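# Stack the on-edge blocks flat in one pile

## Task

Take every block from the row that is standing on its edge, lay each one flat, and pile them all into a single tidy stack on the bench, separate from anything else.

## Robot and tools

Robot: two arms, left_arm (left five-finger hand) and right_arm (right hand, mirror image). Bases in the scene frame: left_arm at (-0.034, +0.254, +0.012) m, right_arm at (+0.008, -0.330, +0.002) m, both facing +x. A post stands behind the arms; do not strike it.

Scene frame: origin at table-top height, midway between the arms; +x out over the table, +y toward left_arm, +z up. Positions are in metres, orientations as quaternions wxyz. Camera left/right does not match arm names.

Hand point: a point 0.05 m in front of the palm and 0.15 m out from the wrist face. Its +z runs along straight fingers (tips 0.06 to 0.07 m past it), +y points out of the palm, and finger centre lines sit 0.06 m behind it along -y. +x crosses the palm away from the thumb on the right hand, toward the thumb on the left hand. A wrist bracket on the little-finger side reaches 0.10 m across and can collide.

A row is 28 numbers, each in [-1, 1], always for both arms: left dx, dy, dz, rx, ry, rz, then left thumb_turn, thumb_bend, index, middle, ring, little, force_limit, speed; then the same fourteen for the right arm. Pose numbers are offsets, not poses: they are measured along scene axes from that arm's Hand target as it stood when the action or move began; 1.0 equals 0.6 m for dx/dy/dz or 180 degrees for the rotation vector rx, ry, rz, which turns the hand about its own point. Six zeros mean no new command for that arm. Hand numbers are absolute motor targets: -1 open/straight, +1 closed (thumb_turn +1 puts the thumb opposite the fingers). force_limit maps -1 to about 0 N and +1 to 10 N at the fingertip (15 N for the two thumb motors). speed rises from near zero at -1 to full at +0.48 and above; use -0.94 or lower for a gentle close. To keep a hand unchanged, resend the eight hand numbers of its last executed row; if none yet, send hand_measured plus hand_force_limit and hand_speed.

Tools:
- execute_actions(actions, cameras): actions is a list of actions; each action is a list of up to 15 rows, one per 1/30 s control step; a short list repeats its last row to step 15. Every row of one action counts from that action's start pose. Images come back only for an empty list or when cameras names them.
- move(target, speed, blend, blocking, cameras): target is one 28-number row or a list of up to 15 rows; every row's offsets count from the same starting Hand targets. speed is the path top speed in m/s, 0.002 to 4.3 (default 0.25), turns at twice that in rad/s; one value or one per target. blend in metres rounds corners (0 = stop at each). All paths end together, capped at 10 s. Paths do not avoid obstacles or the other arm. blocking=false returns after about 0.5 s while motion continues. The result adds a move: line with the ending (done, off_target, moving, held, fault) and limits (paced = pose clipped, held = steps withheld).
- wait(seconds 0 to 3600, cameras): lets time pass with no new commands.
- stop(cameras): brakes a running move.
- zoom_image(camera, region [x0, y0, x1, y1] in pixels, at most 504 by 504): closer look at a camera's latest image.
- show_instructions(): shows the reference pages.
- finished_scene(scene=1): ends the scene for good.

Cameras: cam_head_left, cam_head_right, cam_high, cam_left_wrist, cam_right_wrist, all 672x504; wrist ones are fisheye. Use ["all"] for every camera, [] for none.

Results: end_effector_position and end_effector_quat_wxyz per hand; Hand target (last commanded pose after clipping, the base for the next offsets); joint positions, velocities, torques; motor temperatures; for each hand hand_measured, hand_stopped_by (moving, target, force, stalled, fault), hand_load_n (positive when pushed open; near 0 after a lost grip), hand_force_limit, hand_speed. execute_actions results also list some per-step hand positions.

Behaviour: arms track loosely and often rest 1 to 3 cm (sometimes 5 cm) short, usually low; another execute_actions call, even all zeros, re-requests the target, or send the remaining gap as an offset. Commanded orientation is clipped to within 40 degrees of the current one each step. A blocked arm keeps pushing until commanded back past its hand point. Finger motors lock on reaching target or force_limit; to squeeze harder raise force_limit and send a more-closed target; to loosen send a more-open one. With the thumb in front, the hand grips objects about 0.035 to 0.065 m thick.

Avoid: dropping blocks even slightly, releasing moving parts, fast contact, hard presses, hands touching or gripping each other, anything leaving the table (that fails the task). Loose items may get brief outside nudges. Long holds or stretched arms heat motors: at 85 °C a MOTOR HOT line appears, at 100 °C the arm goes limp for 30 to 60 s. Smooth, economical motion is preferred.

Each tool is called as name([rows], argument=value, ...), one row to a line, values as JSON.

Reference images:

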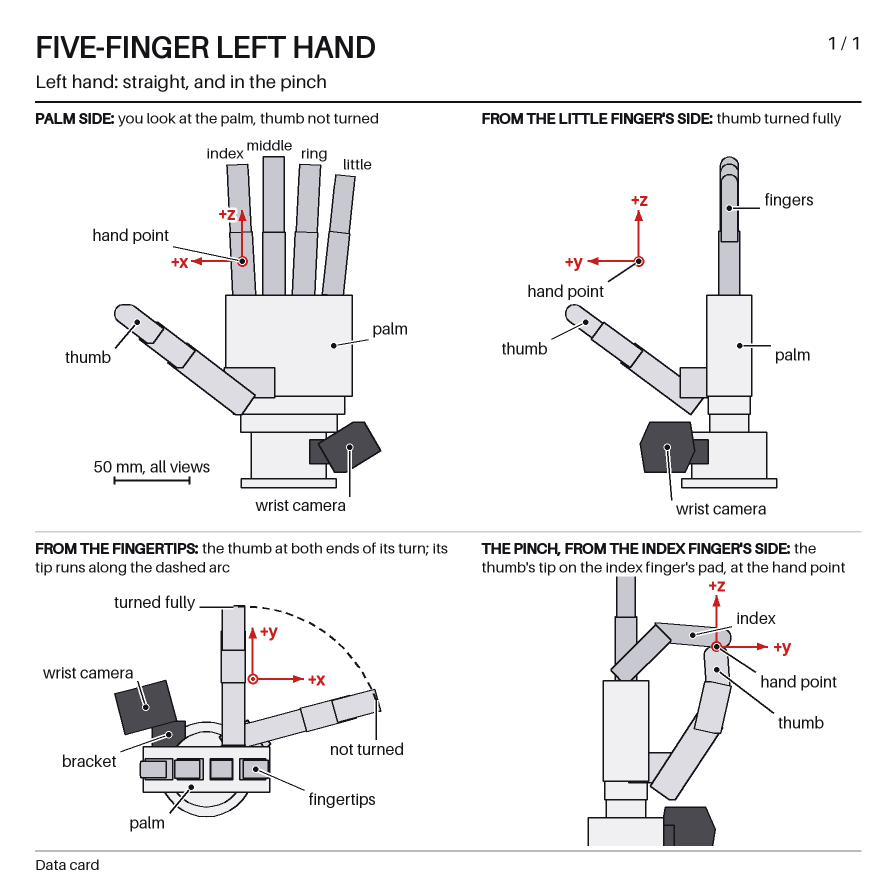

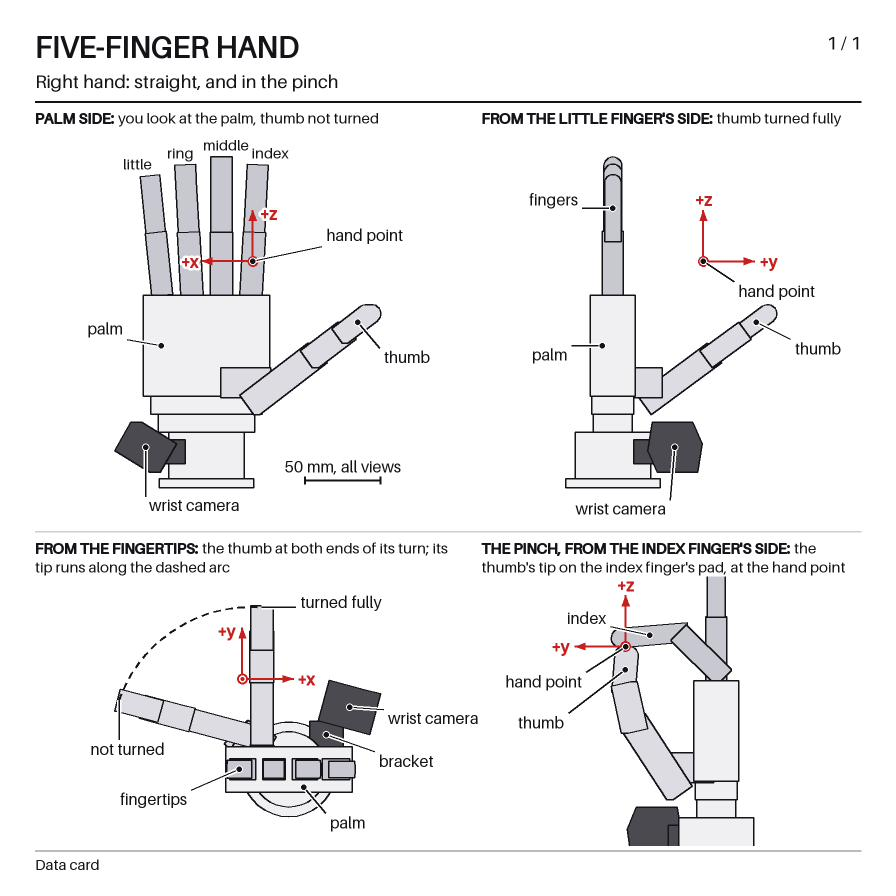

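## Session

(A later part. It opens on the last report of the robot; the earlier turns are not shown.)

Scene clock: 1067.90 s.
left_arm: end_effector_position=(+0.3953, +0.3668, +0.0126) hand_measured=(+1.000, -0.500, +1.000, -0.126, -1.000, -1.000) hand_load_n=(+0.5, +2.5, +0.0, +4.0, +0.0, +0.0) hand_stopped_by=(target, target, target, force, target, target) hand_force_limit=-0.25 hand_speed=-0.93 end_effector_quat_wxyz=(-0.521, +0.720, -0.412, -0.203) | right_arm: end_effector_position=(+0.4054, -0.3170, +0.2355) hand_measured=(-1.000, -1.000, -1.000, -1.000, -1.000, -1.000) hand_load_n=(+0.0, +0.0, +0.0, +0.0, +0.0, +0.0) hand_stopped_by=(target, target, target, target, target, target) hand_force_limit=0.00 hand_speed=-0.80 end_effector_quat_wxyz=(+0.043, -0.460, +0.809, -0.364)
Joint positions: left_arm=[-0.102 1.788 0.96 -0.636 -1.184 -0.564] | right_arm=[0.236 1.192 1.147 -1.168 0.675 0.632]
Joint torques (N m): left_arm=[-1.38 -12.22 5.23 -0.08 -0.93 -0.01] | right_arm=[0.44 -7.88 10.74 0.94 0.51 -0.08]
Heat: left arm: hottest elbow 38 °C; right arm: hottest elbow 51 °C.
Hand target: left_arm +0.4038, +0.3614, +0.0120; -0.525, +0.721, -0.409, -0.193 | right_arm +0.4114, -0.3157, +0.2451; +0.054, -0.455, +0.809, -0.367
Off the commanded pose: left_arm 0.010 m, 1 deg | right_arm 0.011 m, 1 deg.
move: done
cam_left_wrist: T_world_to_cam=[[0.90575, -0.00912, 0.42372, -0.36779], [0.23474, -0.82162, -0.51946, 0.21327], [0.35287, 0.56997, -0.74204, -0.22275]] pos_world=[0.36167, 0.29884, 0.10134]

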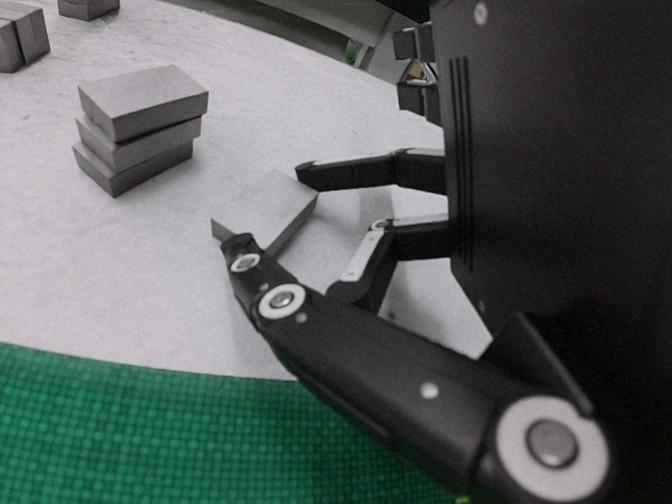

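move([
  [0,0,-0.006, 0,0,0, 1,-0.5,1,-0.17,-1,-1,-0.5,-0.9, 0,0,0,0,0,0, -1,-1,-1,-1,-1,-1,0,-0.8],
], speed=[0.04], cameras=["cam_left_wrist"])

zoom_image(camera="cam_left_wrist", region=[180, 120, 430, 320])

Scene clock: 1070.53 s.
left_arm: end_effector_position=(+0.3962, +0.3667, +0.0109) hand_measured=(+1.000, -0.500, +1.000, -0.170, -1.000, -1.000) hand_load_n=(+0.0, +0.0, +0.0, +0.0, +0.0, +0.0) hand_stopped_by=(target, target, target, target, target, target) hand_force_limit=-0.50 hand_speed=-0.90 end_effector_quat_wxyz=(-0.521, +0.720, -0.411, -0.201) | right_arm: end_effector_position=(+0.4054, -0.3170, +0.2355) hand_measured=(-1.000, -1.000, -1.000, -1.000, -1.000, -1.000) hand_load_n=(+0.0, +0.0, +0.0, +0.0, -0.5, +0.0) hand_stopped_by=(target, target, target, target, target, target) hand_force_limit=0.00 hand_speed=-0.80 end_effector_quat_wxyz=(+0.043, -0.460, +0.809, -0.364)
Joint positions: left_arm=[-0.102 1.792 0.96 -0.63 -1.183 -0.565] | right_arm=[0.236 1.192 1.147 -1.168 0.675 0.632]
Joint torques (N m): left_arm=[-1.32 -11.99 5.07 0.02 -0.94 0] | right_arm=[0.44 -7.88 10.74 0.94 0.51 -0.08]
Heat: left arm: hottest elbow 38 °C; right arm: hottest elbow 51 °C.
Hand target: left_arm +0.4038, +0.3614, +0.0084; -0.525, +0.721, -0.409, -0.192 | right_arm +0.4114, -0.3157, +0.2451; +0.054, -0.455, +0.809, -0.367
Off the commanded pose: left_arm 0.010 m, 1 deg | right_arm 0.011 m, 1 deg.
move: done
cam_left_wrist: T_world_to_cam=[[0.90417, -0.00853, 0.42709, -0.36755], [0.23688, -0.82198, -0.51791, 0.21134], [0.35548, 0.56945, -0.74119, -0.22505]] pos_world=[0.36227, 0.29874, 0.09963]

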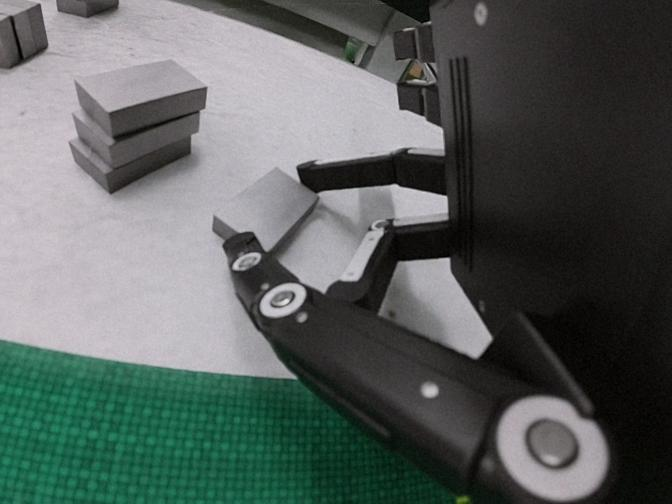

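Scaled by 2.016 from the camera's image (finer frame: 960x720).

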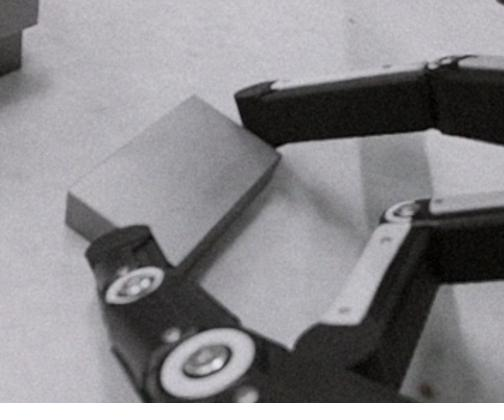

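move([
  [0,0,0.002, 0,0,0, 1,-0.5,1,-0.23,-1,-1,-0.5,-0.8, 0,0,0,0,0,0, -1,-1,-1,-1,-1,-1,0,-0.8],
  [-0.017,0.0165,0.002, 0,0,0, 1,-0.5,1,-0.23,-1,-1,-0.5,-0.8, 0,0,0,0,0,0, -1,-1,-1,-1,-1,-1,0,-0.8],
], speed=[0.04,0.04], cameras=["cam_left_wrist"])

zoom_image(camera="cam_left_wrist", region=[180, 120, 430, 320])

Scene clock: 1073.10 s.
left_arm: end_effector_position=(+0.3976, +0.3670, +0.0082) hand_measured=(+1.000, -0.500, +1.000, -0.230, -1.000, -1.000) hand_load_n=(-0.5, +0.0, +0.0, +0.0, -0.5, +0.0) hand_stopped_by=(target, target, target, target, target, target) hand_force_limit=-0.50 hand_speed=-0.80 end_effector_quat_wxyz=(-0.526, +0.720, -0.410, -0.191) | right_arm: end_effector_position=(+0.4054, -0.3170, +0.2355) hand_measured=(-1.000, -1.000, -1.000, -1.000, -1.000, -1.000) hand_load_n=(+0.0, +0.0, +0.0, +0.0, +0.0, +0.0) hand_stopped_by=(target, target, target, target, target, target) hand_force_limit=0.00 hand_speed=-0.80 end_effector_quat_wxyz=(+0.043, -0.460, +0.809, -0.364)
Joint positions: left_arm=[-0.102 1.785 0.938 -0.564 -1.183 -0.534] | right_arm=[0.236 1.192 1.147 -1.168 0.675 0.632]
Joint torques (N m): left_arm=[0.21 -13.51 3.56 -0.03 -0.84 0.22] | right_arm=[0.44 -7.88 10.74 0.94 0.51 -0.08]
Heat: left arm: hottest elbow 38 °C; right arm: hottest elbow 51 °C.
Hand target: left_arm +0.3936, +0.3713, +0.0096; -0.525, +0.721, -0.409, -0.193 | right_arm +0.4114, -0.3157, +0.2451; +0.054, -0.455, +0.809, -0.367
Off the commanded pose: left_arm 0.006 m, 0 deg | right_arm 0.011 m, 1 deg.
move: done
cam_left_wrist: T_world_to_cam=[[0.895, -0.01881, 0.44567, -0.36027], [0.23789, -0.82504, -0.51256, 0.21053], [0.37734, 0.56476, -0.73393, -0.23484]] pos_world=[0.36097, 0.29955, 0.09612]

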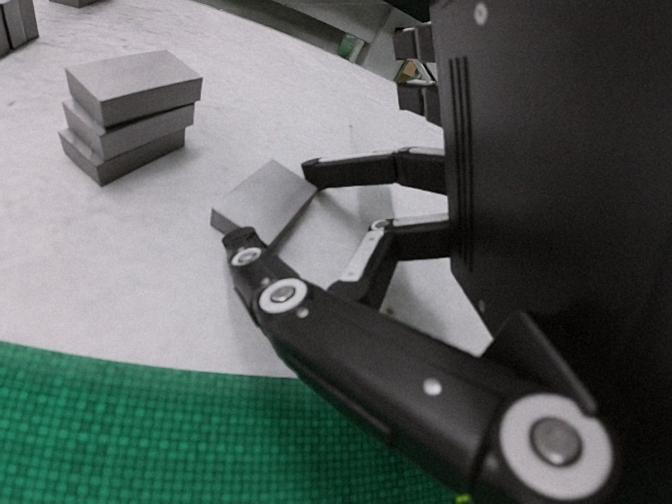

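Scaled by 2.016 from the camera's image (finer frame: 960x720).

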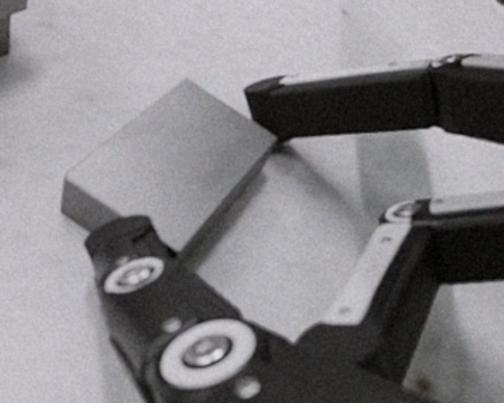

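move([
  [-0.0085,0.0065,0.004, 0,0,0, 1,-0.5,1,-0.23,-1,-1,-0.5,-0.8, 0,0,0,0,0,0, -1,-1,-1,-1,-1,-1,0,-0.8],
], speed=[0.04])

Scene clock: 1076.37 s.
left_arm: end_effector_position=(+0.3907, +0.3684, +0.0076) hand_measured=(+1.000, -0.500, +1.000, -0.230, -1.000, -1.000) hand_load_n=(+0.0, -0.5, +0.0, +0.0, +0.0, +0.0) hand_stopped_by=(target, target, target, target, target, target) hand_force_limit=-0.50 hand_speed=-0.80 end_effector_quat_wxyz=(-0.526, +0.717, -0.414, -0.193) | right_arm: end_effector_position=(+0.4054, -0.3170, +0.2355) hand_measured=(-1.000, -1.000, -1.000, -1.000, -1.000, -1.000) hand_load_n=(+0.0, +0.0, +0.0, +0.0, +0.0, +0.0) hand_stopped_by=(target, target, target, target, target, target) hand_force_limit=0.00 hand_speed=-0.80 end_effector_quat_wxyz=(+0.043, -0.460, +0.809, -0.364)
Joint positions: left_arm=[-0.101 1.773 0.915 -0.544 -1.183 -0.514] | right_arm=[0.236 1.192 1.147 -1.168 0.675 0.632]
Joint torques (N m): left_arm=[0.73 -13.68 3.75 -0.01 -0.81 0.22] | right_arm=[0.44 -7.88 10.74 0.92 0.51 -0.08]
Heat: left arm: hottest elbow 38 °C; right arm: hottest elbow 51 °C.
Hand target: left_arm +0.3883, +0.3752, +0.0119; -0.525, +0.721, -0.409, -0.193 | right_arm +0.4114, -0.3157, +0.2451; +0.054, -0.455, +0.809, -0.367
Off the commanded pose: left_arm 0.008 m, 1 deg | right_arm 0.011 m, 1 deg.
move: done

wait(seconds=0, cameras=["cam_left_wrist"])

zoom_image(camera="cam_left_wrist", region=[180, 120, 430, 320])

Scene clock: 1076.90 s.
left_arm: end_effector_position=(+0.3908, +0.3684, +0.0076) hand_measured=(+1.000, -0.500, +1.000, -0.230, -1.000, -1.000) hand_load_n=(+0.0, -0.5, +0.0, +0.0, +0.0, -0.5) hand_stopped_by=(target, target, target, target, target, target) hand_force_limit=-0.50 hand_speed=-0.80 end_effector_quat_wxyz=(-0.526, +0.717, -0.414, -0.193) | right_arm: end_effector_position=(+0.4054, -0.3170, +0.2355) hand_measured=(-1.000, -1.000, -1.000, -1.000, -1.000, -1.000) hand_load_n=(+0.0, +0.0, +0.0, +0.0, +0.0, +0.0) hand_stopped_by=(target, target, target, target, target, target) hand_force_limit=0.00 hand_speed=-0.80 end_effector_quat_wxyz=(+0.043, -0.460, +0.809, -0.364)
Joint positions: left_arm=[-0.101 1.773 0.915 -0.544 -1.183 -0.514] | right_arm=[0.236 1.192 1.147 -1.168 0.675 0.632]
Joint torques (N m): left_arm=[0.73 -13.74 3.74 -0.03 -0.81 0.22] | right_arm=[0.44 -7.94 10.74 0.92 0.51 -0.08]
Heat: left arm: hottest elbow 38 °C; right arm: hottest elbow 51 °C.
Hand target: left_arm +0.3883, +0.3752, +0.0119; -0.525, +0.721, -0.409, -0.193 | right_arm +0.4114, -0.3157, +0.2451; +0.054, -0.455, +0.809, -0.367
Off the commanded pose: left_arm 0.008 m, 1 deg | right_arm 0.011 m, 1 deg.
cam_left_wrist: T_world_to_cam=[[0.89883, -0.02536, 0.43757, -0.35301], [0.22795, -0.82563, -0.51611, 0.21718], [0.37436, 0.56363, -0.73632, -0.23187]] pos_world=[0.35459, 0.30105, 0.09583]

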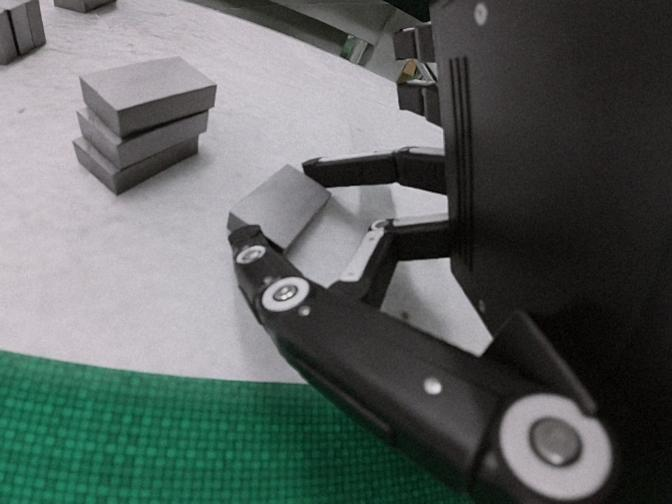

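Scaled by 2.016 from the camera's image (finer frame: 960x720).

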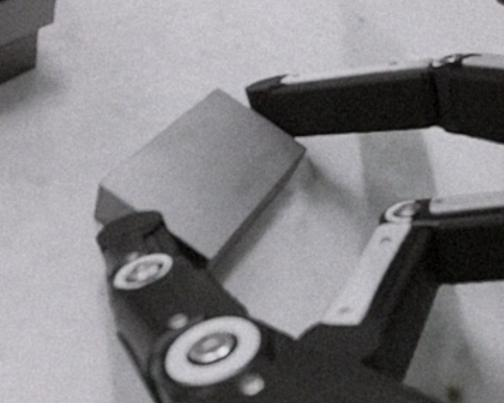

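move([
  [0,0,0, 0,0,0, 1,-0.5,1,0.15,-1,-1,-0.55,-0.93, 0,0,0,0,0,0, -1,-1,-1,-1,-1,-1,0,-0.8],
  [0,0,0, 0,0,0, 1,-0.5,1,0.3,-1,-1,-0.2,-0.93, 0,0,0,0,0,0, -1,-1,-1,-1,-1,-1,0,-0.8],
], speed=[0.04,0.04], cameras=["cam_left_wrist"])

zoom_image(camera="cam_left_wrist", region=[180, 120, 430, 320])

Scene clock: 1079.50 s.
left_arm: end_effector_position=(+0.3908, +0.3694, +0.0081) hand_measured=(+1.000, -0.500, +1.000, -0.134, -1.000, -1.000) hand_load_n=(-0.5, +1.5, +0.0, +3.5, +0.0, +0.0) hand_stopped_by=(target, target, target, force, target, target) hand_force_limit=-0.20 hand_speed=-0.93 end_effector_quat_wxyz=(-0.526, +0.718, -0.414, -0.193) | right_arm: end_effector_position=(+0.4054, -0.3170, +0.2355) hand_measured=(-1.000, -1.000, -1.000, -1.000, -1.000, -1.000) hand_load_n=(+0.0, +0.0, +0.0, +0.0, +0.0, +0.0) hand_stopped_by=(target, target, target, target, target, target) hand_force_limit=0.00 hand_speed=-0.80 end_effector_quat_wxyz=(+0.043, -0.460, +0.809, -0.364)
Joint positions: left_arm=[-0.099 1.772 0.915 -0.543 -1.183 -0.511] | right_arm=[0.236 1.192 1.147 -1.168 0.675 0.632]
Joint torques (N m): left_arm=[0.56 -13.63 3.74 -0.05 -0.8 0.19] | right_arm=[0.44 -7.88 10.74 0.94 0.51 -0.08]
Heat: left arm: hottest elbow 37 °C; right arm: hottest elbow 51 °C.
Hand target: left_arm +0.3883, +0.3752, +0.0119; -0.525, +0.721, -0.409, -0.193 | right_arm +0.4114, -0.3157, +0.2451; +0.054, -0.455, +0.809, -0.367
Off the commanded pose: left_arm 0.007 m, 1 deg | right_arm 0.011 m, 1 deg.
move: done
cam_left_wrist: T_world_to_cam=[[0.89895, -0.02433, 0.43737, -0.35354], [0.22891, -0.82518, -0.51641, 0.21774], [0.37347, 0.56435, -0.73623, -0.23192]] pos_world=[0.35459, 0.30195, 0.09633]

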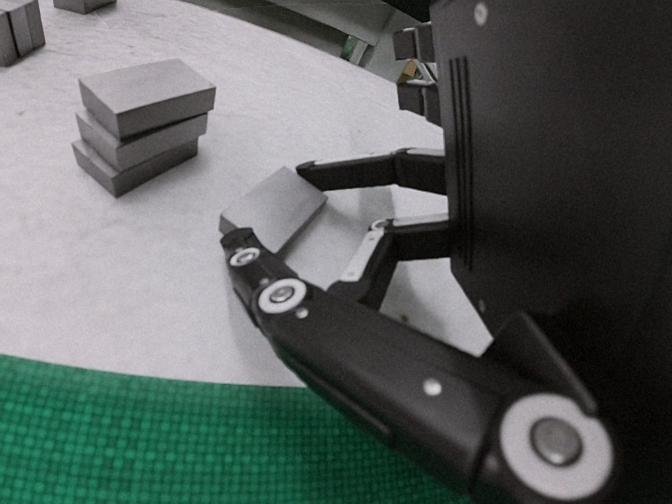

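Scaled by 2.016 from the camera's image (finer frame: 960x720).

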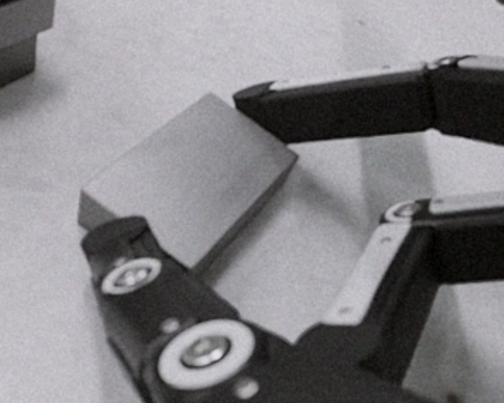

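move([
  [0.029,-0.002,0.02, 0,0,0, 1,-0.5,1,0.3,-1,-1,-0.2,-0.93, 0,0,0,0,0,0, -1,-1,-1,-1,-1,-1,0,-0.8],
  [0.029,-0.002,0.14, 0,0,0, 1,-0.5,1,0.3,-1,-1,-0.2,-0.93, 0,0,0,0,0,0, -1,-1,-1,-1,-1,-1,0,-0.8],
  [-0.070,0.03,0.143, 0,0,0, 1,-0.5,1,0.3,-1,-1,-0.2,-0.93, 0,0,0,0,0,0, -1,-1,-1,-1,-1,-1,0,-0.8],
], speed=[0.08, 0.1, 0.15], blend=[0.003, 0.01, 0], cameras=["cam_left_wrist"])

zoom_image(camera="cam_left_wrist", region=[180, 120, 430, 320])

Scene clock: 1084.87 s.
left_arm: end_effector_position=(+0.3434, +0.3897, +0.0895) hand_measured=(+1.000, -0.500, +1.000, -0.134, -1.000, -1.000) hand_load_n=(+0.5, +2.0, +0.0, +2.5, +0.0, +0.0) hand_stopped_by=(target, target, target, force, target, target) hand_force_limit=-0.20 hand_speed=-0.93 end_effector_quat_wxyz=(-0.520, +0.719, -0.416, -0.199) | right_arm: end_effector_position=(+0.4054, -0.3170, +0.2355) hand_measured=(-1.000, -1.000, -1.000, -1.000, -1.000, -1.000) hand_load_n=(+0.0, +0.0, +0.0, +0.0, +0.0, +0.0) hand_stopped_by=(target, target, target, target, target, target) hand_force_limit=0.00 hand_speed=-0.80 end_effector_quat_wxyz=(+0.043, -0.460, +0.809, -0.364)
Joint positions: left_arm=[-0.056 1.494 0.838 -0.676 -1.169 -0.422] | right_arm=[0.236 1.192 1.147 -1.168 0.675 0.632]
Joint torques (N m): left_arm=[0.15 -11.16 5.52 0.2 -0.99 0.24] | right_arm=[0.44 -7.94 10.74 0.94 0.51 -0.08]
Heat: left arm: hottest elbow 37 °C; right arm: hottest elbow 51 °C.
Hand target: left_arm +0.3463, +0.3932, +0.0977; -0.525, +0.721, -0.409, -0.193 | right_arm +0.4114, -0.3157, +0.2451; +0.054, -0.455, +0.809, -0.367
Off the commanded pose: left_arm 0.009 m, 1 deg | right_arm 0.011 m, 1 deg.
move: done
cam_left_wrist: T_world_to_cam=[[0.90539, -0.01602, 0.42428, -0.35033], [0.22689, -0.82639, -0.51536, 0.28845], [0.35888, 0.56287, -0.74457, -0.15951]] pos_world=[0.30898, 0.32255, 0.17853]

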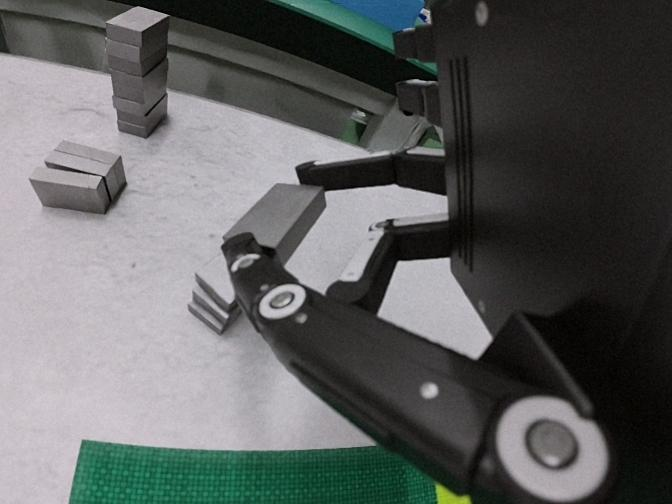

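Scaled by 2.016 from the camera's image (finer frame: 960x720).

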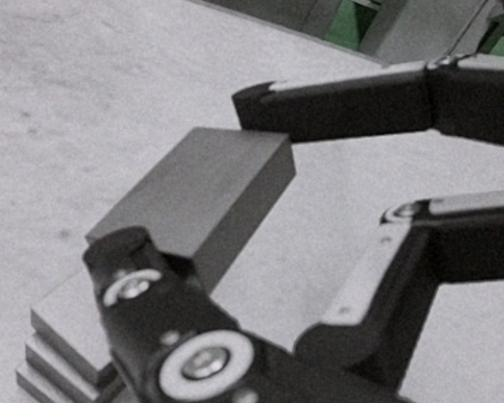

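move([
  [0.09,-0.045,0, 0,0,0, 1,-0.5,1,0.3,-1,-1,-0.2,-0.93, 0,0,0,0,0,0, -1,-1,-1,-1,-1,-1,0,-0.8],
  [0.078,-0.042,-0.13, 0,0,0, 1,-0.5,1,0.3,-1,-1,-0.2,-0.93, 0,0,0,0,0,0, -1,-1,-1,-1,-1,-1,0,-0.8],
  [0.082,-0.045,-0.143, 0,0,0, 1,-0.5,1,0.3,-1,-1,-0.2,-0.93, 0,0,0,0,0,0, -1,-1,-1,-1,-1,-1,0,-0.8],
], speed=[0.2, 0.12, 0.04], blend=[0.02, 0.003, 0], cameras=["cam_left_wrist"])

zoom_image(camera="cam_left_wrist", region=[180, 120, 430, 320])

Scene clock: 1089.47 s.
left_arm: end_effector_position=(+0.3901, +0.3688, +0.0116) hand_measured=(+1.000, -0.500, +1.000, -0.134, -1.000, -1.000) hand_load_n=(+0.5, +1.5, +0.5, +2.5, +0.0, +0.0) hand_stopped_by=(target, target, target, force, target, target) hand_force_limit=-0.20 hand_speed=-0.93 end_effector_quat_wxyz=(-0.519, +0.721, -0.414, -0.200) | right_arm: end_effector_position=(+0.4054, -0.3170, +0.2355) hand_measured=(-1.000, -1.000, -1.000, -1.000, -1.000, -1.000) hand_load_n=(+0.0, +0.0, +0.0, -0.5, +0.0, +0.0) hand_stopped_by=(target, target, target, target, target, target) hand_force_limit=0.00 hand_speed=-0.80 end_effector_quat_wxyz=(+0.043, -0.460, +0.809, -0.364)
Joint positions: left_arm=[-0.097 1.772 0.936 -0.606 -1.175 -0.542] | right_arm=[0.236 1.192 1.147 -1.168 0.675 0.632]
Joint torques (N m): left_arm=[-1.08 -12.22 4.71 0.02 -1.22 0] | right_arm=[0.44 -7.88 10.74 0.94 0.51 -0.08]
Heat: left arm: hottest elbow 37 °C; right arm: hottest elbow 51 °C.
Hand target: left_arm +0.3955, +0.3662, +0.0119; -0.525, +0.721, -0.409, -0.193 | right_arm +0.4114, -0.3157, +0.2451; +0.054, -0.455, +0.809, -0.367
Off the commanded pose: left_arm 0.006 m, 1 deg | right_arm 0.011 m, 1 deg.
move: done
cam_left_wrist: T_world_to_cam=[[0.90518, -0.00951, 0.42492, -0.36228], [0.232, -0.82662, -0.51272, 0.21843], [0.35613, 0.56268, -0.74603, -0.22132]] pos_world=[0.35607, 0.30164, 0.10082]

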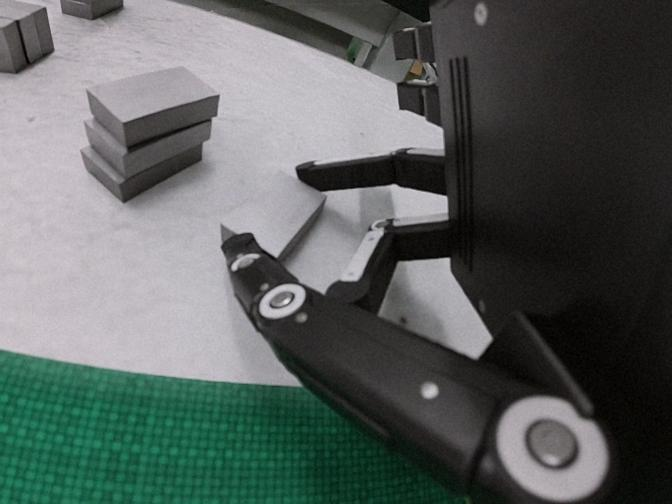

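Scaled by 2.016 from the camera's image (finer frame: 960x720).

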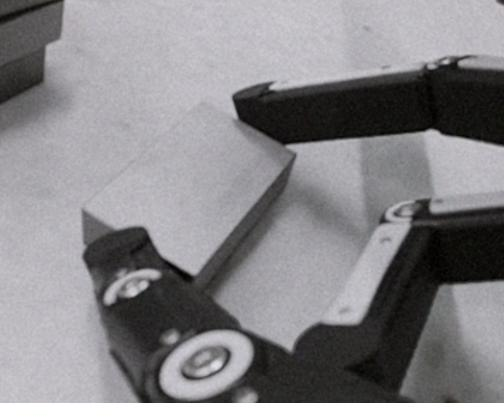

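move([
  [0,0,-0.006, 0,0,0, 1,-0.5,1,-0.17,-1,-1,-0.5,-0.9, 0,0,0,0,0,0, -1,-1,-1,-1,-1,-1,0,-0.8],
  [0,0,0.001, 0,0,0, 1,-0.5,1,-0.23,-1,-1,-0.5,-0.8, 0,0,0,0,0,0, -1,-1,-1,-1,-1,-1,0,-0.8],
  [-0.017,0.014,0.004, 0,0,0, 1,-0.5,1,-0.23,-1,-1,-0.5,-0.8, 0,0,0,0,0,0, -1,-1,-1,-1,-1,-1,0,-0.8],
], speed=[0.04,0.04,0.04], cameras=["cam_left_wrist"])

zoom_image(camera="cam_left_wrist", region=[180, 120, 430, 320])

Scene clock: 1092.87 s.
left_arm: end_effector_position=(+0.3866, +0.3699, +0.0090) hand_measured=(+1.000, -0.500, +1.000, -0.230, -1.000, -1.000) hand_load_n=(+0.0, -0.5, +0.0, +0.0, +0.0, +0.0) hand_stopped_by=(target, target, target, target, target, target) hand_force_limit=-0.50 hand_speed=-0.80 end_effector_quat_wxyz=(-0.523, +0.719, -0.413, -0.194) | right_arm: end_effector_position=(+0.4054, -0.3170, +0.2355) hand_measured=(-1.000, -1.000, -1.000, -1.000, -1.000, -1.000) hand_load_n=(+0.0, +0.0, +0.0, +0.0, -0.5, +0.0) hand_stopped_by=(target, target, target, target, target, target) hand_force_limit=0.00 hand_speed=-0.80 end_effector_quat_wxyz=(+0.043, -0.460, +0.809, -0.364)
Joint positions: left_arm=[-0.097 1.763 0.908 -0.553 -1.179 -0.519] | right_arm=[0.236 1.192 1.147 -1.168 0.675 0.632]
Joint torques (N m): left_arm=[0.26 -13.68 3.82 -0.01 -0.97 0.23] | right_arm=[0.44 -7.94 10.76 0.94 0.51 -0.08]
Heat: left arm: hottest elbow 37 °C; right arm: hottest elbow 51 °C.
Hand target: left_arm +0.3854, +0.3746, +0.0143; -0.525, +0.721, -0.409, -0.192 | right_arm +0.4114, -0.3157, +0.2451; +0.054, -0.455, +0.809, -0.367
Off the commanded pose: left_arm 0.007 m, 1 deg | right_arm 0.011 m, 1 deg.
move: done
cam_left_wrist: T_world_to_cam=[[0.89999, -0.01874, 0.4355, -0.35259], [0.23112, -0.82656, -0.5132, 0.21919], [0.36959, 0.56253, -0.73957, -0.22786]] pos_world=[0.35088, 0.30275, 0.09752]

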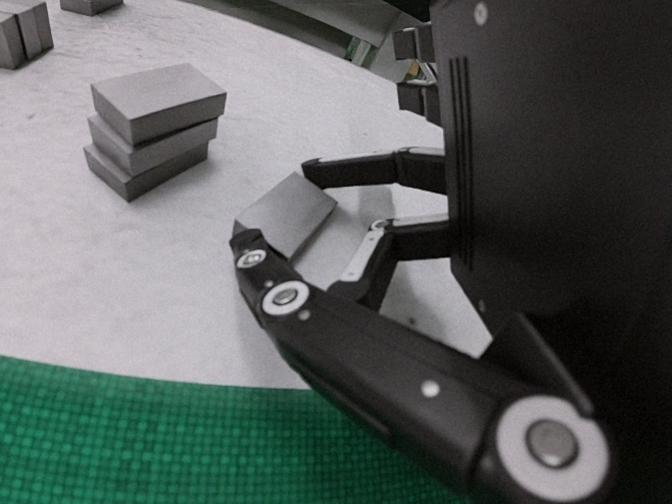

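Scaled by 2.016 from the camera's image (finer frame: 960x720).

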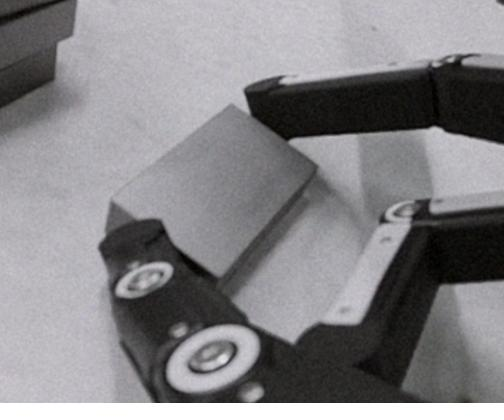

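move([
  [0,0,0, 0,0,0, 1,-0.5,1,0.15,-1,-1,-0.55,-0.93, 0,0,0,0,0,0, -1,-1,-1,-1,-1,-1,0,-0.8],
  [0,0,0, 0,0,0, 1,-0.5,1,0.3,-1,-1,-0.2,-0.93, 0,0,0,0,0,0, -1,-1,-1,-1,-1,-1,0,-0.8],
  [0.022,0.0,0.025, 0,0,0, 1,-0.5,1,0.3,-1,-1,-0.2,-0.93, 0,0,0,0,0,0, -1,-1,-1,-1,-1,-1,0,-0.8],
  [0.022,0.0,0.07, 0,0,0, 1,-0.5,1,0.3,-1,-1,-0.2,-0.93, 0,0,0,0,0,0, -1,-1,-1,-1,-1,-1,0,-0.8],
], speed=[0.04,0.04,0.08,0.06], blend=[0,0,0.002,0], cameras=["cam_left_wrist"])

zoom_image(camera="cam_left_wrist", region=[180, 120, 430, 320])

Scene clock: 1096.90 s.
left_arm: end_effector_position=(+0.3840, +0.3701, +0.0382) hand_measured=(+1.000, -0.500, +1.000, -0.128, -1.000, -1.000) hand_load_n=(+1.0, +2.5, +0.0, +3.5, +0.0, +0.0) hand_stopped_by=(target, target, target, force, target, target) hand_force_limit=-0.20 hand_speed=-0.93 end_effector_quat_wxyz=(-0.519, +0.715, -0.422, -0.203) | right_arm: end_effector_position=(+0.4054, -0.3170, +0.2355) hand_measured=(-1.000, -1.000, -1.000, -1.000, -1.000, -1.000) hand_load_n=(+0.0, +0.0, +0.0, -0.5, -0.5, +0.0) hand_stopped_by=(target, target, target, target, target, target) hand_force_limit=0.00 hand_speed=-0.80 end_effector_quat_wxyz=(+0.043, -0.460, +0.809, -0.364)
Joint positions: left_arm=[-0.097 1.705 0.933 -0.655 -1.177 -0.51] | right_arm=[0.236 1.192 1.147 -1.168 0.675 0.632]
Joint torques (N m): left_arm=[0.44 -13.63 7.1 -0.65 -1.03 0.22] | right_arm=[0.44 -7.88 10.74 0.92 0.51 -0.08]
Heat: left arm: hottest elbow 37 °C; right arm: hottest elbow 51 °C.
Hand target: left_arm +0.3986, +0.3746, +0.0564; -0.525, +0.721, -0.409, -0.193 | right_arm +0.4114, -0.3157, +0.2451; +0.054, -0.455, +0.809, -0.367
Off the commanded pose: left_arm 0.024 m, 2 deg | right_arm 0.011 m, 1 deg.
move: off_target (left_arm)
cam_left_wrist: T_world_to_cam=[[0.91155, -0.02258, 0.41058, -0.36516], [0.2141, -0.8264, -0.52079, 0.24169], [0.35106, 0.56263, -0.74847, -0.19794]] pos_world=[0.3506, 0.30285, 0.12765]

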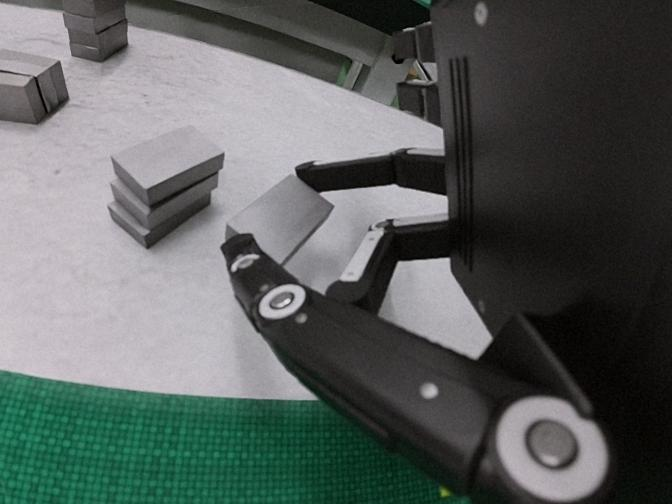

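Scaled by 2.016 from the camera's image (finer frame: 960x720).

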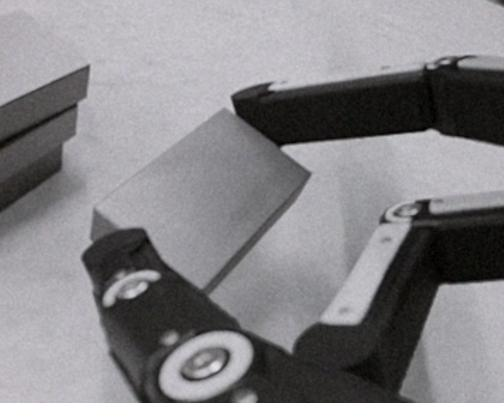

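move([
  [0.0,0.0,0.07, 0,0,0, 1,-0.5,1,0.3,-1,-1,-0.2,-0.93, 0,0,0,0,0,0, -1,-1,-1,-1,-1,-1,0,-0.8],
  [-0.085,0.037,0.07, 0,0,0, 1,-0.5,1,0.3,-1,-1,-0.2,-0.93, 0,0,0,0,0,0, -1,-1,-1,-1,-1,-1,0,-0.8],
], speed=[0.1,0.12], blend=[0.01,0], cameras=["cam_left_wrist"])

zoom_image(camera="cam_left_wrist", region=[180, 120, 430, 320])

Scene clock: 1101.53 s.
left_arm: end_effector_position=(+0.3446, +0.3931, +0.0890) hand_measured=(+1.000, -0.500, +1.000, -0.128, -1.000, -1.000) hand_load_n=(+1.0, +2.5, +0.0, +3.5, +0.0, +0.0) hand_stopped_by=(target, target, target, force, target, target) hand_force_limit=-0.20 hand_speed=-0.93 end_effector_quat_wxyz=(-0.519, +0.719, -0.417, -0.200) | right_arm: end_effector_position=(+0.4054, -0.3170, +0.2355) hand_measured=(-1.000, -1.000, -1.000, -1.000, -1.000, -1.000) hand_load_n=(+0.0, +0.0, +0.0, +0.0, +0.0, +0.0) hand_stopped_by=(target, target, target, target, target, target) hand_force_limit=0.00 hand_speed=-0.80 end_effector_quat_wxyz=(+0.043, -0.460, +0.809, -0.364)
Joint positions: left_arm=[-0.047 1.496 0.838 -0.655 -1.167 -0.398] | right_arm=[0.236 1.192 1.147 -1.168 0.675 0.632]
Joint torques (N m): left_arm=[0.09 -11.4 5.53 0.23 -0.99 0.24] | right_arm=[0.44 -7.88 10.74 0.94 0.51 -0.08]
Heat: left arm: hottest elbow 37 °C; right arm: hottest elbow 51 °C.
Hand target: left_arm +0.3477, +0.3967, +0.0984; -0.525, +0.721, -0.409, -0.193 | right_arm +0.4114, -0.3157, +0.2451; +0.054, -0.455, +0.809, -0.367
Off the commanded pose: left_arm 0.011 m, 1 deg | right_arm 0.011 m, 1 deg.
move: off_target (left_arm)
cam_left_wrist: T_world_to_cam=[[0.90682, -0.01644, 0.42121, -0.35123], [0.22469, -0.8266, -0.516, 0.29158], [0.35665, 0.56255, -0.74588, -0.16123]] pos_world=[0.31049, 0.32595, 0.17813]

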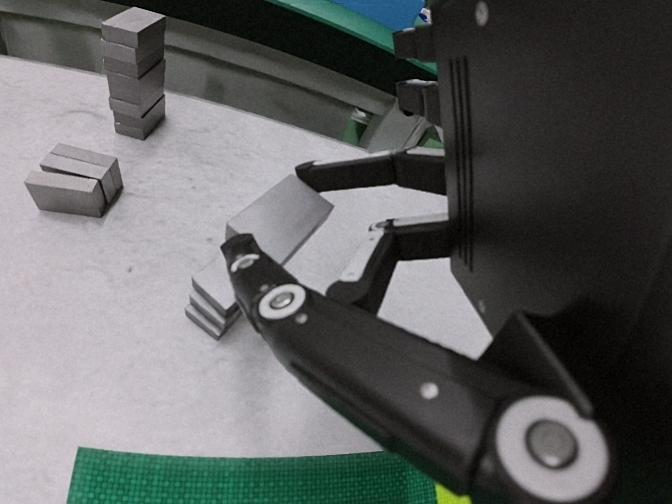

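Scaled by 2.016 from the camera's image (finer frame: 960x720).

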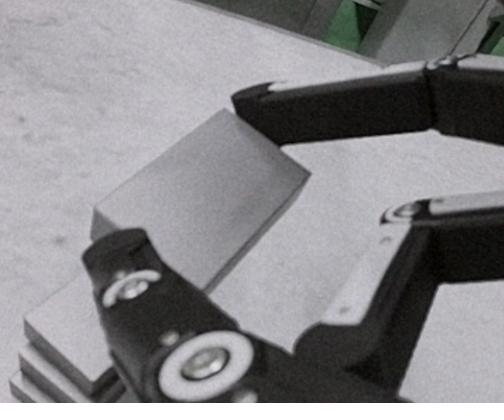

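move([
  [-0.0287,0.0,-0.0657, 0,0,0, 1,-0.5,1,0.3,-1,-1,-0.2,-0.93, 0,0,0,0,0,0, -1,-1,-1,-1,-1,-1,0,-0.8],
], speed=[0.08], cameras=["cam_left_wrist"])

zoom_image(camera="cam_left_wrist", region=[180, 120, 430, 320])

Scene clock: 1103.53 s.
left_arm: end_effector_position=(+0.3289, +0.3939, +0.0592) hand_measured=(+1.000, -0.500, +1.000, -0.128, -1.000, -1.000) hand_load_n=(+0.5, +2.5, +0.0, +3.5, +0.0, +0.0) hand_stopped_by=(target, target, target, force, target, target) hand_force_limit=-0.20 hand_speed=-0.93 end_effector_quat_wxyz=(-0.524, +0.721, -0.411, -0.191) | right_arm: end_effector_position=(+0.4054, -0.3170, +0.2355) hand_measured=(-1.000, -1.000, -1.000, -1.000, -1.000, -1.000) hand_load_n=(+0.0, +0.0, +0.0, +0.0, +0.5, +0.0) hand_stopped_by=(target, target, target, target, target, target) hand_force_limit=0.00 hand_speed=-0.80 end_effector_quat_wxyz=(+0.043, -0.460, +0.809, -0.364)
Joint positions: left_arm=[-0.047 1.508 0.748 -0.529 -1.167 -0.398] | right_arm=[0.236 1.192 1.147 -1.168 0.675 0.632]
Joint torques (N m): left_arm=[-0.03 -9.05 5.03 0.28 -1 0.2] | right_arm=[0.44 -7.88 10.74 0.92 0.51 -0.08]
Heat: left arm: hottest elbow 37 °C; right arm: hottest elbow 51 °C.
Hand target: left_arm +0.3304, +0.3967, +0.0590; -0.525, +0.721, -0.409, -0.193 | right_arm +0.4114, -0.3157, +0.2451; +0.054, -0.455, +0.809, -0.367
Off the commanded pose: left_arm 0.003 m, 0 deg | right_arm 0.011 m, 1 deg.
move: done
cam_left_wrist: T_world_to_cam=[[0.89679, -0.01604, 0.44217, -0.32258], [0.23654, -0.82717, -0.50975, 0.27635], [0.37393, 0.56173, -0.738, -0.18414]] pos_world=[0.29278, 0.32685, 0.14761]

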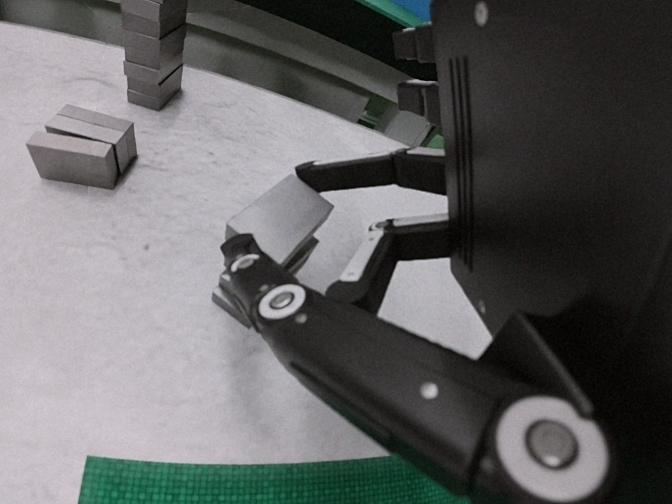

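Scaled by 2.016 from the camera's image (finer frame: 960x720).

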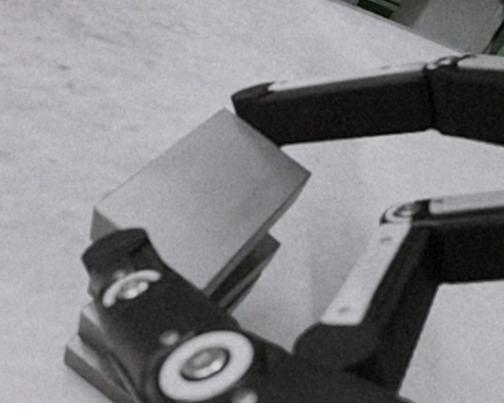

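zoom_image(camera="cam_left_wrist", region=[200, 160, 350, 340])

Scaled by 2.800 from the camera's image (finer frame: 960x720).

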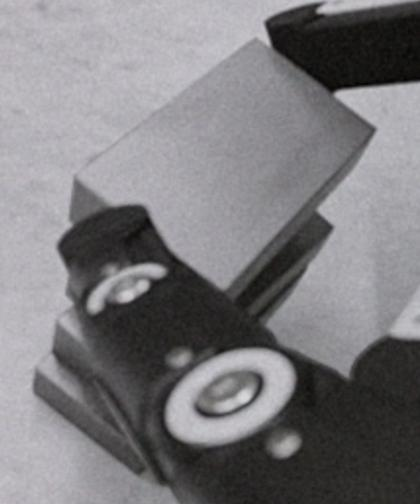

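move([
  [0.006,0.0072,-0.0175, 0,0,0, 1,-0.5,1,0.3,-1,-1,-0.2,-0.93, 0,0,0,0,0,0, -1,-1,-1,-1,-1,-1,0,-0.8],
], speed=[0.05], cameras=["cam_left_wrist"])

zoom_image(camera="cam_left_wrist", region=[200, 160, 350, 340])

Scene clock: 1108.33 s.
left_arm: end_effector_position=(+0.3341, +0.3957, +0.0487) hand_measured=(+1.000, -0.500, +1.000, -0.128, -1.000, -1.000) hand_load_n=(+1.0, +2.5, +0.0, +3.5, -0.5, +0.0) hand_stopped_by=(target, target, target, force, target, target) hand_force_limit=-0.20 hand_speed=-0.93 end_effector_quat_wxyz=(-0.525, +0.721, -0.412, -0.189) | right_arm: end_effector_position=(+0.4054, -0.3170, +0.2355) hand_measured=(-1.000, -1.000, -1.000, -1.000, -1.000, -1.000) hand_load_n=(+0.0, +0.0, +0.0, +0.0, +0.0, +0.0) hand_stopped_by=(target, target, target, target, target, target) hand_force_limit=0.00 hand_speed=-0.80 end_effector_quat_wxyz=(+0.043, -0.460, +0.809, -0.364)
Joint positions: left_arm=[-0.041 1.538 0.743 -0.468 -1.163 -0.373] | right_arm=[0.236 1.192 1.147 -1.168 0.675 0.632]
Joint torques (N m): left_arm=[0.5 -9.35 4.79 0.32 -0.99 0.24] | right_arm=[0.44 -7.88 10.74 0.92 0.51 -0.08]
Heat: left arm: hottest elbow 37 °C; right arm: hottest elbow 51 °C.
Hand target: left_arm +0.3340, +0.4011, +0.0485; -0.525, +0.721, -0.409, -0.193 | right_arm +0.4114, -0.3157, +0.2451; +0.054, -0.455, +0.809, -0.367
Off the commanded pose: left_arm 0.005 m, 1 deg | right_arm 0.011 m, 1 deg.
move: done
cam_left_wrist: T_world_to_cam=[[0.89498, -0.01978, 0.44567, -0.32061], [0.23479, -0.82857, -0.50827, 0.27231], [0.37932, 0.55953, -0.73691, -0.19581]] pos_world=[0.29728, 0.32885, 0.13701]

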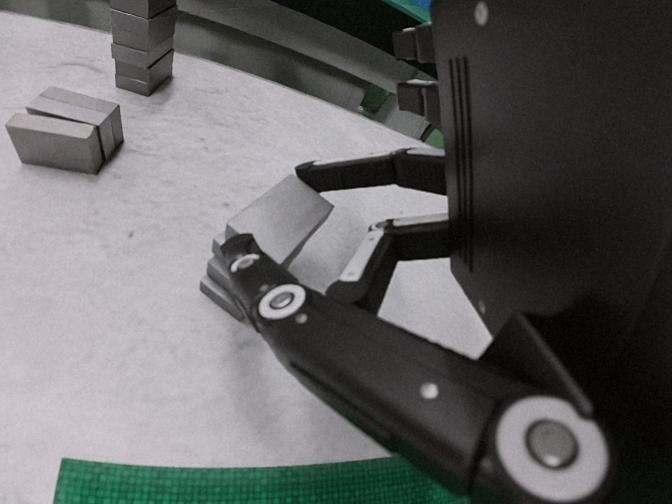

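Scaled by 2.800 from the camera's image (finer frame: 960x720).

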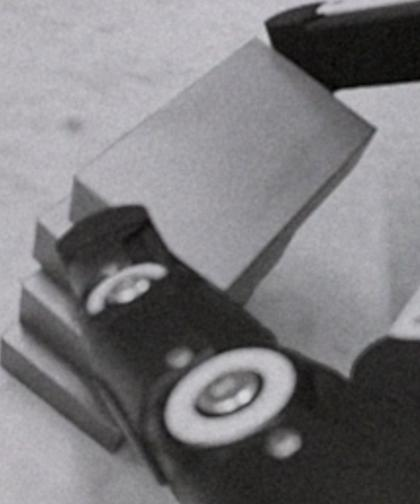

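move([
  [-0.005,0.008,-0.006, 0,0,0, 1,-0.5,1,0.3,-1,-1,-0.2,-0.93, 0,0,0,0,0,0, -1,-1,-1,-1,-1,-1,0,-0.8],
], speed=[0.05], cameras=["cam_left_wrist"])

zoom_image(camera="cam_left_wrist", region=[200, 160, 350, 340])

Scene clock: 1110.90 s.
left_arm: end_effector_position=(+0.3308, +0.4012, +0.0446) hand_measured=(+1.000, -0.500, +1.000, -0.128, -1.000, -1.000) hand_load_n=(+1.0, +2.5, +0.0, +3.5, +0.0, +0.0) hand_stopped_by=(target, target, target, force, target, target) hand_force_limit=-0.20 hand_speed=-0.93 end_effector_quat_wxyz=(-0.525, +0.721, -0.412, -0.190) | right_arm: end_effector_position=(+0.4054, -0.3170, +0.2355) hand_measured=(-1.000, -1.000, -1.000, -1.000, -1.000, -1.000) hand_load_n=(+0.0, +0.0, +0.0, +0.0, +0.0, +0.0) hand_stopped_by=(target, target, target, target, target, target) hand_force_limit=0.00 hand_speed=-0.80 end_effector_quat_wxyz=(+0.043, -0.460, +0.809, -0.364)
Joint positions: left_arm=[-0.026 1.538 0.725 -0.424 -1.159 -0.342] | right_arm=[0.236 1.192 1.147 -1.168 0.675 0.632]
Joint torques (N m): left_arm=[0.32 -9.35 4.71 0.35 -0.96 0.25] | right_arm=[0.44 -7.88 10.74 0.92 0.51 -0.08]
Heat: left arm: hottest elbow 37 °C; right arm: hottest elbow 51 °C.
Hand target: left_arm +0.3310, +0.4059, +0.0449; -0.525, +0.721, -0.409, -0.193 | right_arm +0.4114, -0.3157, +0.2451; +0.054, -0.455, +0.809, -0.367
Off the commanded pose: left_arm 0.005 m, 0 deg | right_arm 0.011 m, 1 deg.
move: done
cam_left_wrist: T_world_to_cam=[[0.89573, -0.0185, 0.44422, -0.3165], [0.23528, -0.82804, -0.50891, 0.27522], [0.37724, 0.56036, -0.73735, -0.20024]] pos_world=[0.29428, 0.33425, 0.13301]

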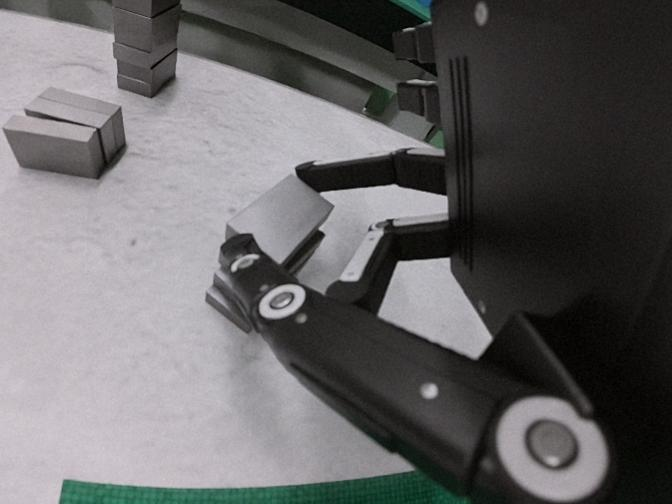

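Scaled by 2.800 from the camera's image (finer frame: 960x720).

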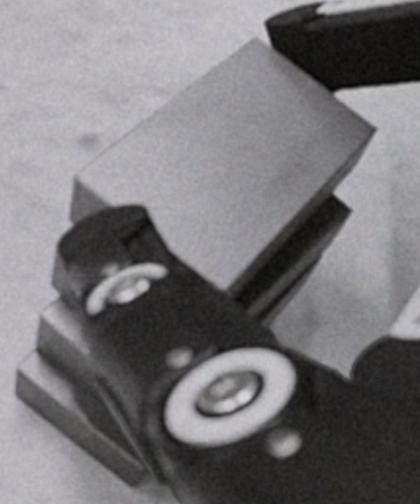

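zoom_image(camera="cam_left_wrist", region=[265, 190, 345, 270])

Scaled by 6.300 from the camera's image (finer frame: 960x720).

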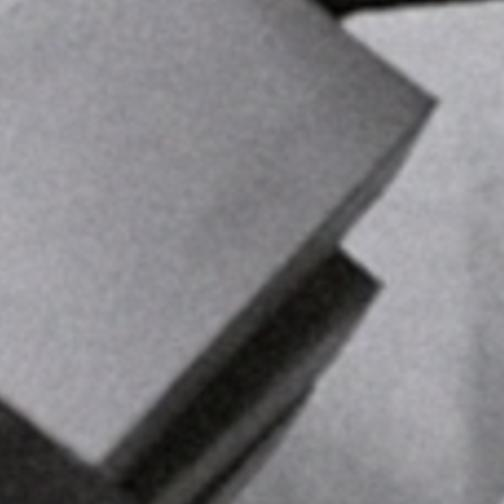

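move([
  [0.002,-0.0165,0.001, 0,0,0, 1,-0.5,1,0.3,-1,-1,-0.2,-0.93, 0,0,0,0,0,0, -1,-1,-1,-1,-1,-1,0,-0.8],
], speed=[0.04])

Scene clock: 1122.33 s.
left_arm: end_effector_position=(+0.3242, +0.4008, +0.0435) hand_measured=(+1.000, -0.500, +1.000, -0.128, -1.000, -1.000) hand_load_n=(+0.0, +2.5, +0.0, +4.0, +0.0, +0.0) hand_stopped_by=(target, target, target, force, target, target) hand_force_limit=-0.20 hand_speed=-0.93 end_effector_quat_wxyz=(-0.521, +0.723, -0.408, -0.197) | right_arm: end_effector_position=(+0.4054, -0.3170, +0.2355) hand_measured=(-1.000, -1.000, -1.000, -1.000, -1.000, -1.000) hand_load_n=(+0.0, +0.0, +0.0, +0.0, +0.0, +0.0) hand_stopped_by=(target, target, target, target, target, target) hand_force_limit=0.00 hand_speed=-0.80 end_effector_quat_wxyz=(+0.043, -0.460, +0.809, -0.364)
Joint positions: left_arm=[-0.028 1.538 0.725 -0.468 -1.164 -0.381] | right_arm=[0.236 1.192 1.147 -1.168 0.675 0.632]
Joint torques (N m): left_arm=[-1.61 -8.82 5.83 -0.44 -1.1 0] | right_arm=[0.44 -7.88 10.74 0.94 0.51 -0.08]
Heat: left arm: hottest elbow 37 °C; right arm: hottest elbow 51 °C.
Hand target: left_arm +0.3321, +0.3960, +0.0454; -0.525, +0.721, -0.409, -0.193 | right_arm +0.4114, -0.3157, +0.2451; +0.054, -0.455, +0.809, -0.367
Off the commanded pose: left_arm 0.010 m, 1 deg | right_arm 0.011 m, 1 deg.
move: done

move([
  [0.008,-0.004,0.001, 0,0,0, 1,-0.5,1,0.3,-1,-1,-0.2,-0.93, 0,0,0,0,0,0, -1,-1,-1,-1,-1,-1,0,-0.8],
], speed=[0.04])

Scene clock: 1123.87 s.
left_arm: end_effector_position=(+0.3222, +0.3990, +0.0419) hand_measured=(+1.000, -0.500, +1.000, -0.128, -1.000, -1.000) hand_load_n=(+0.0, +2.0, +0.0, +5.0, +0.0, +0.0) hand_stopped_by=(target, target, target, force, target, target) hand_force_limit=-0.20 hand_speed=-0.93 end_effector_quat_wxyz=(-0.520, +0.721, -0.411, -0.202) | right_arm: end_effector_position=(+0.4054, -0.3170, +0.2355) hand_measured=(-1.000, -1.000, -1.000, -1.000, -1.000, -1.000) hand_load_n=(+0.0, +0.0, +0.0, +0.0, -0.5, +0.0) hand_stopped_by=(target, target, target, target, target, target) hand_force_limit=0.00 hand_speed=-0.80 end_effector_quat_wxyz=(+0.043, -0.460, +0.809, -0.364)
Joint positions: left_arm=[-0.034 1.546 0.728 -0.487 -1.169 -0.394] | right_arm=[0.236 1.192 1.147 -1.168 0.675 0.632]
Joint torques (N m): left_arm=[-1.61 -8.59 6.78 -0.5 -0.98 -0.02] | right_arm=[0.44 -7.94 10.73 0.94 0.51 -0.08]
Heat: left arm: hottest elbow 37 °C; right arm: hottest elbow 51 °C.
Hand target: left_arm +0.3370, +0.3936, +0.0460; -0.525, +0.721, -0.409, -0.193 | right_arm +0.4114, -0.3157, +0.2451; +0.054, -0.455, +0.809, -0.367
Off the commanded pose: left_arm 0.016 m, 1 deg | right_arm 0.011 m, 1 deg.
move: off_target (left_arm)


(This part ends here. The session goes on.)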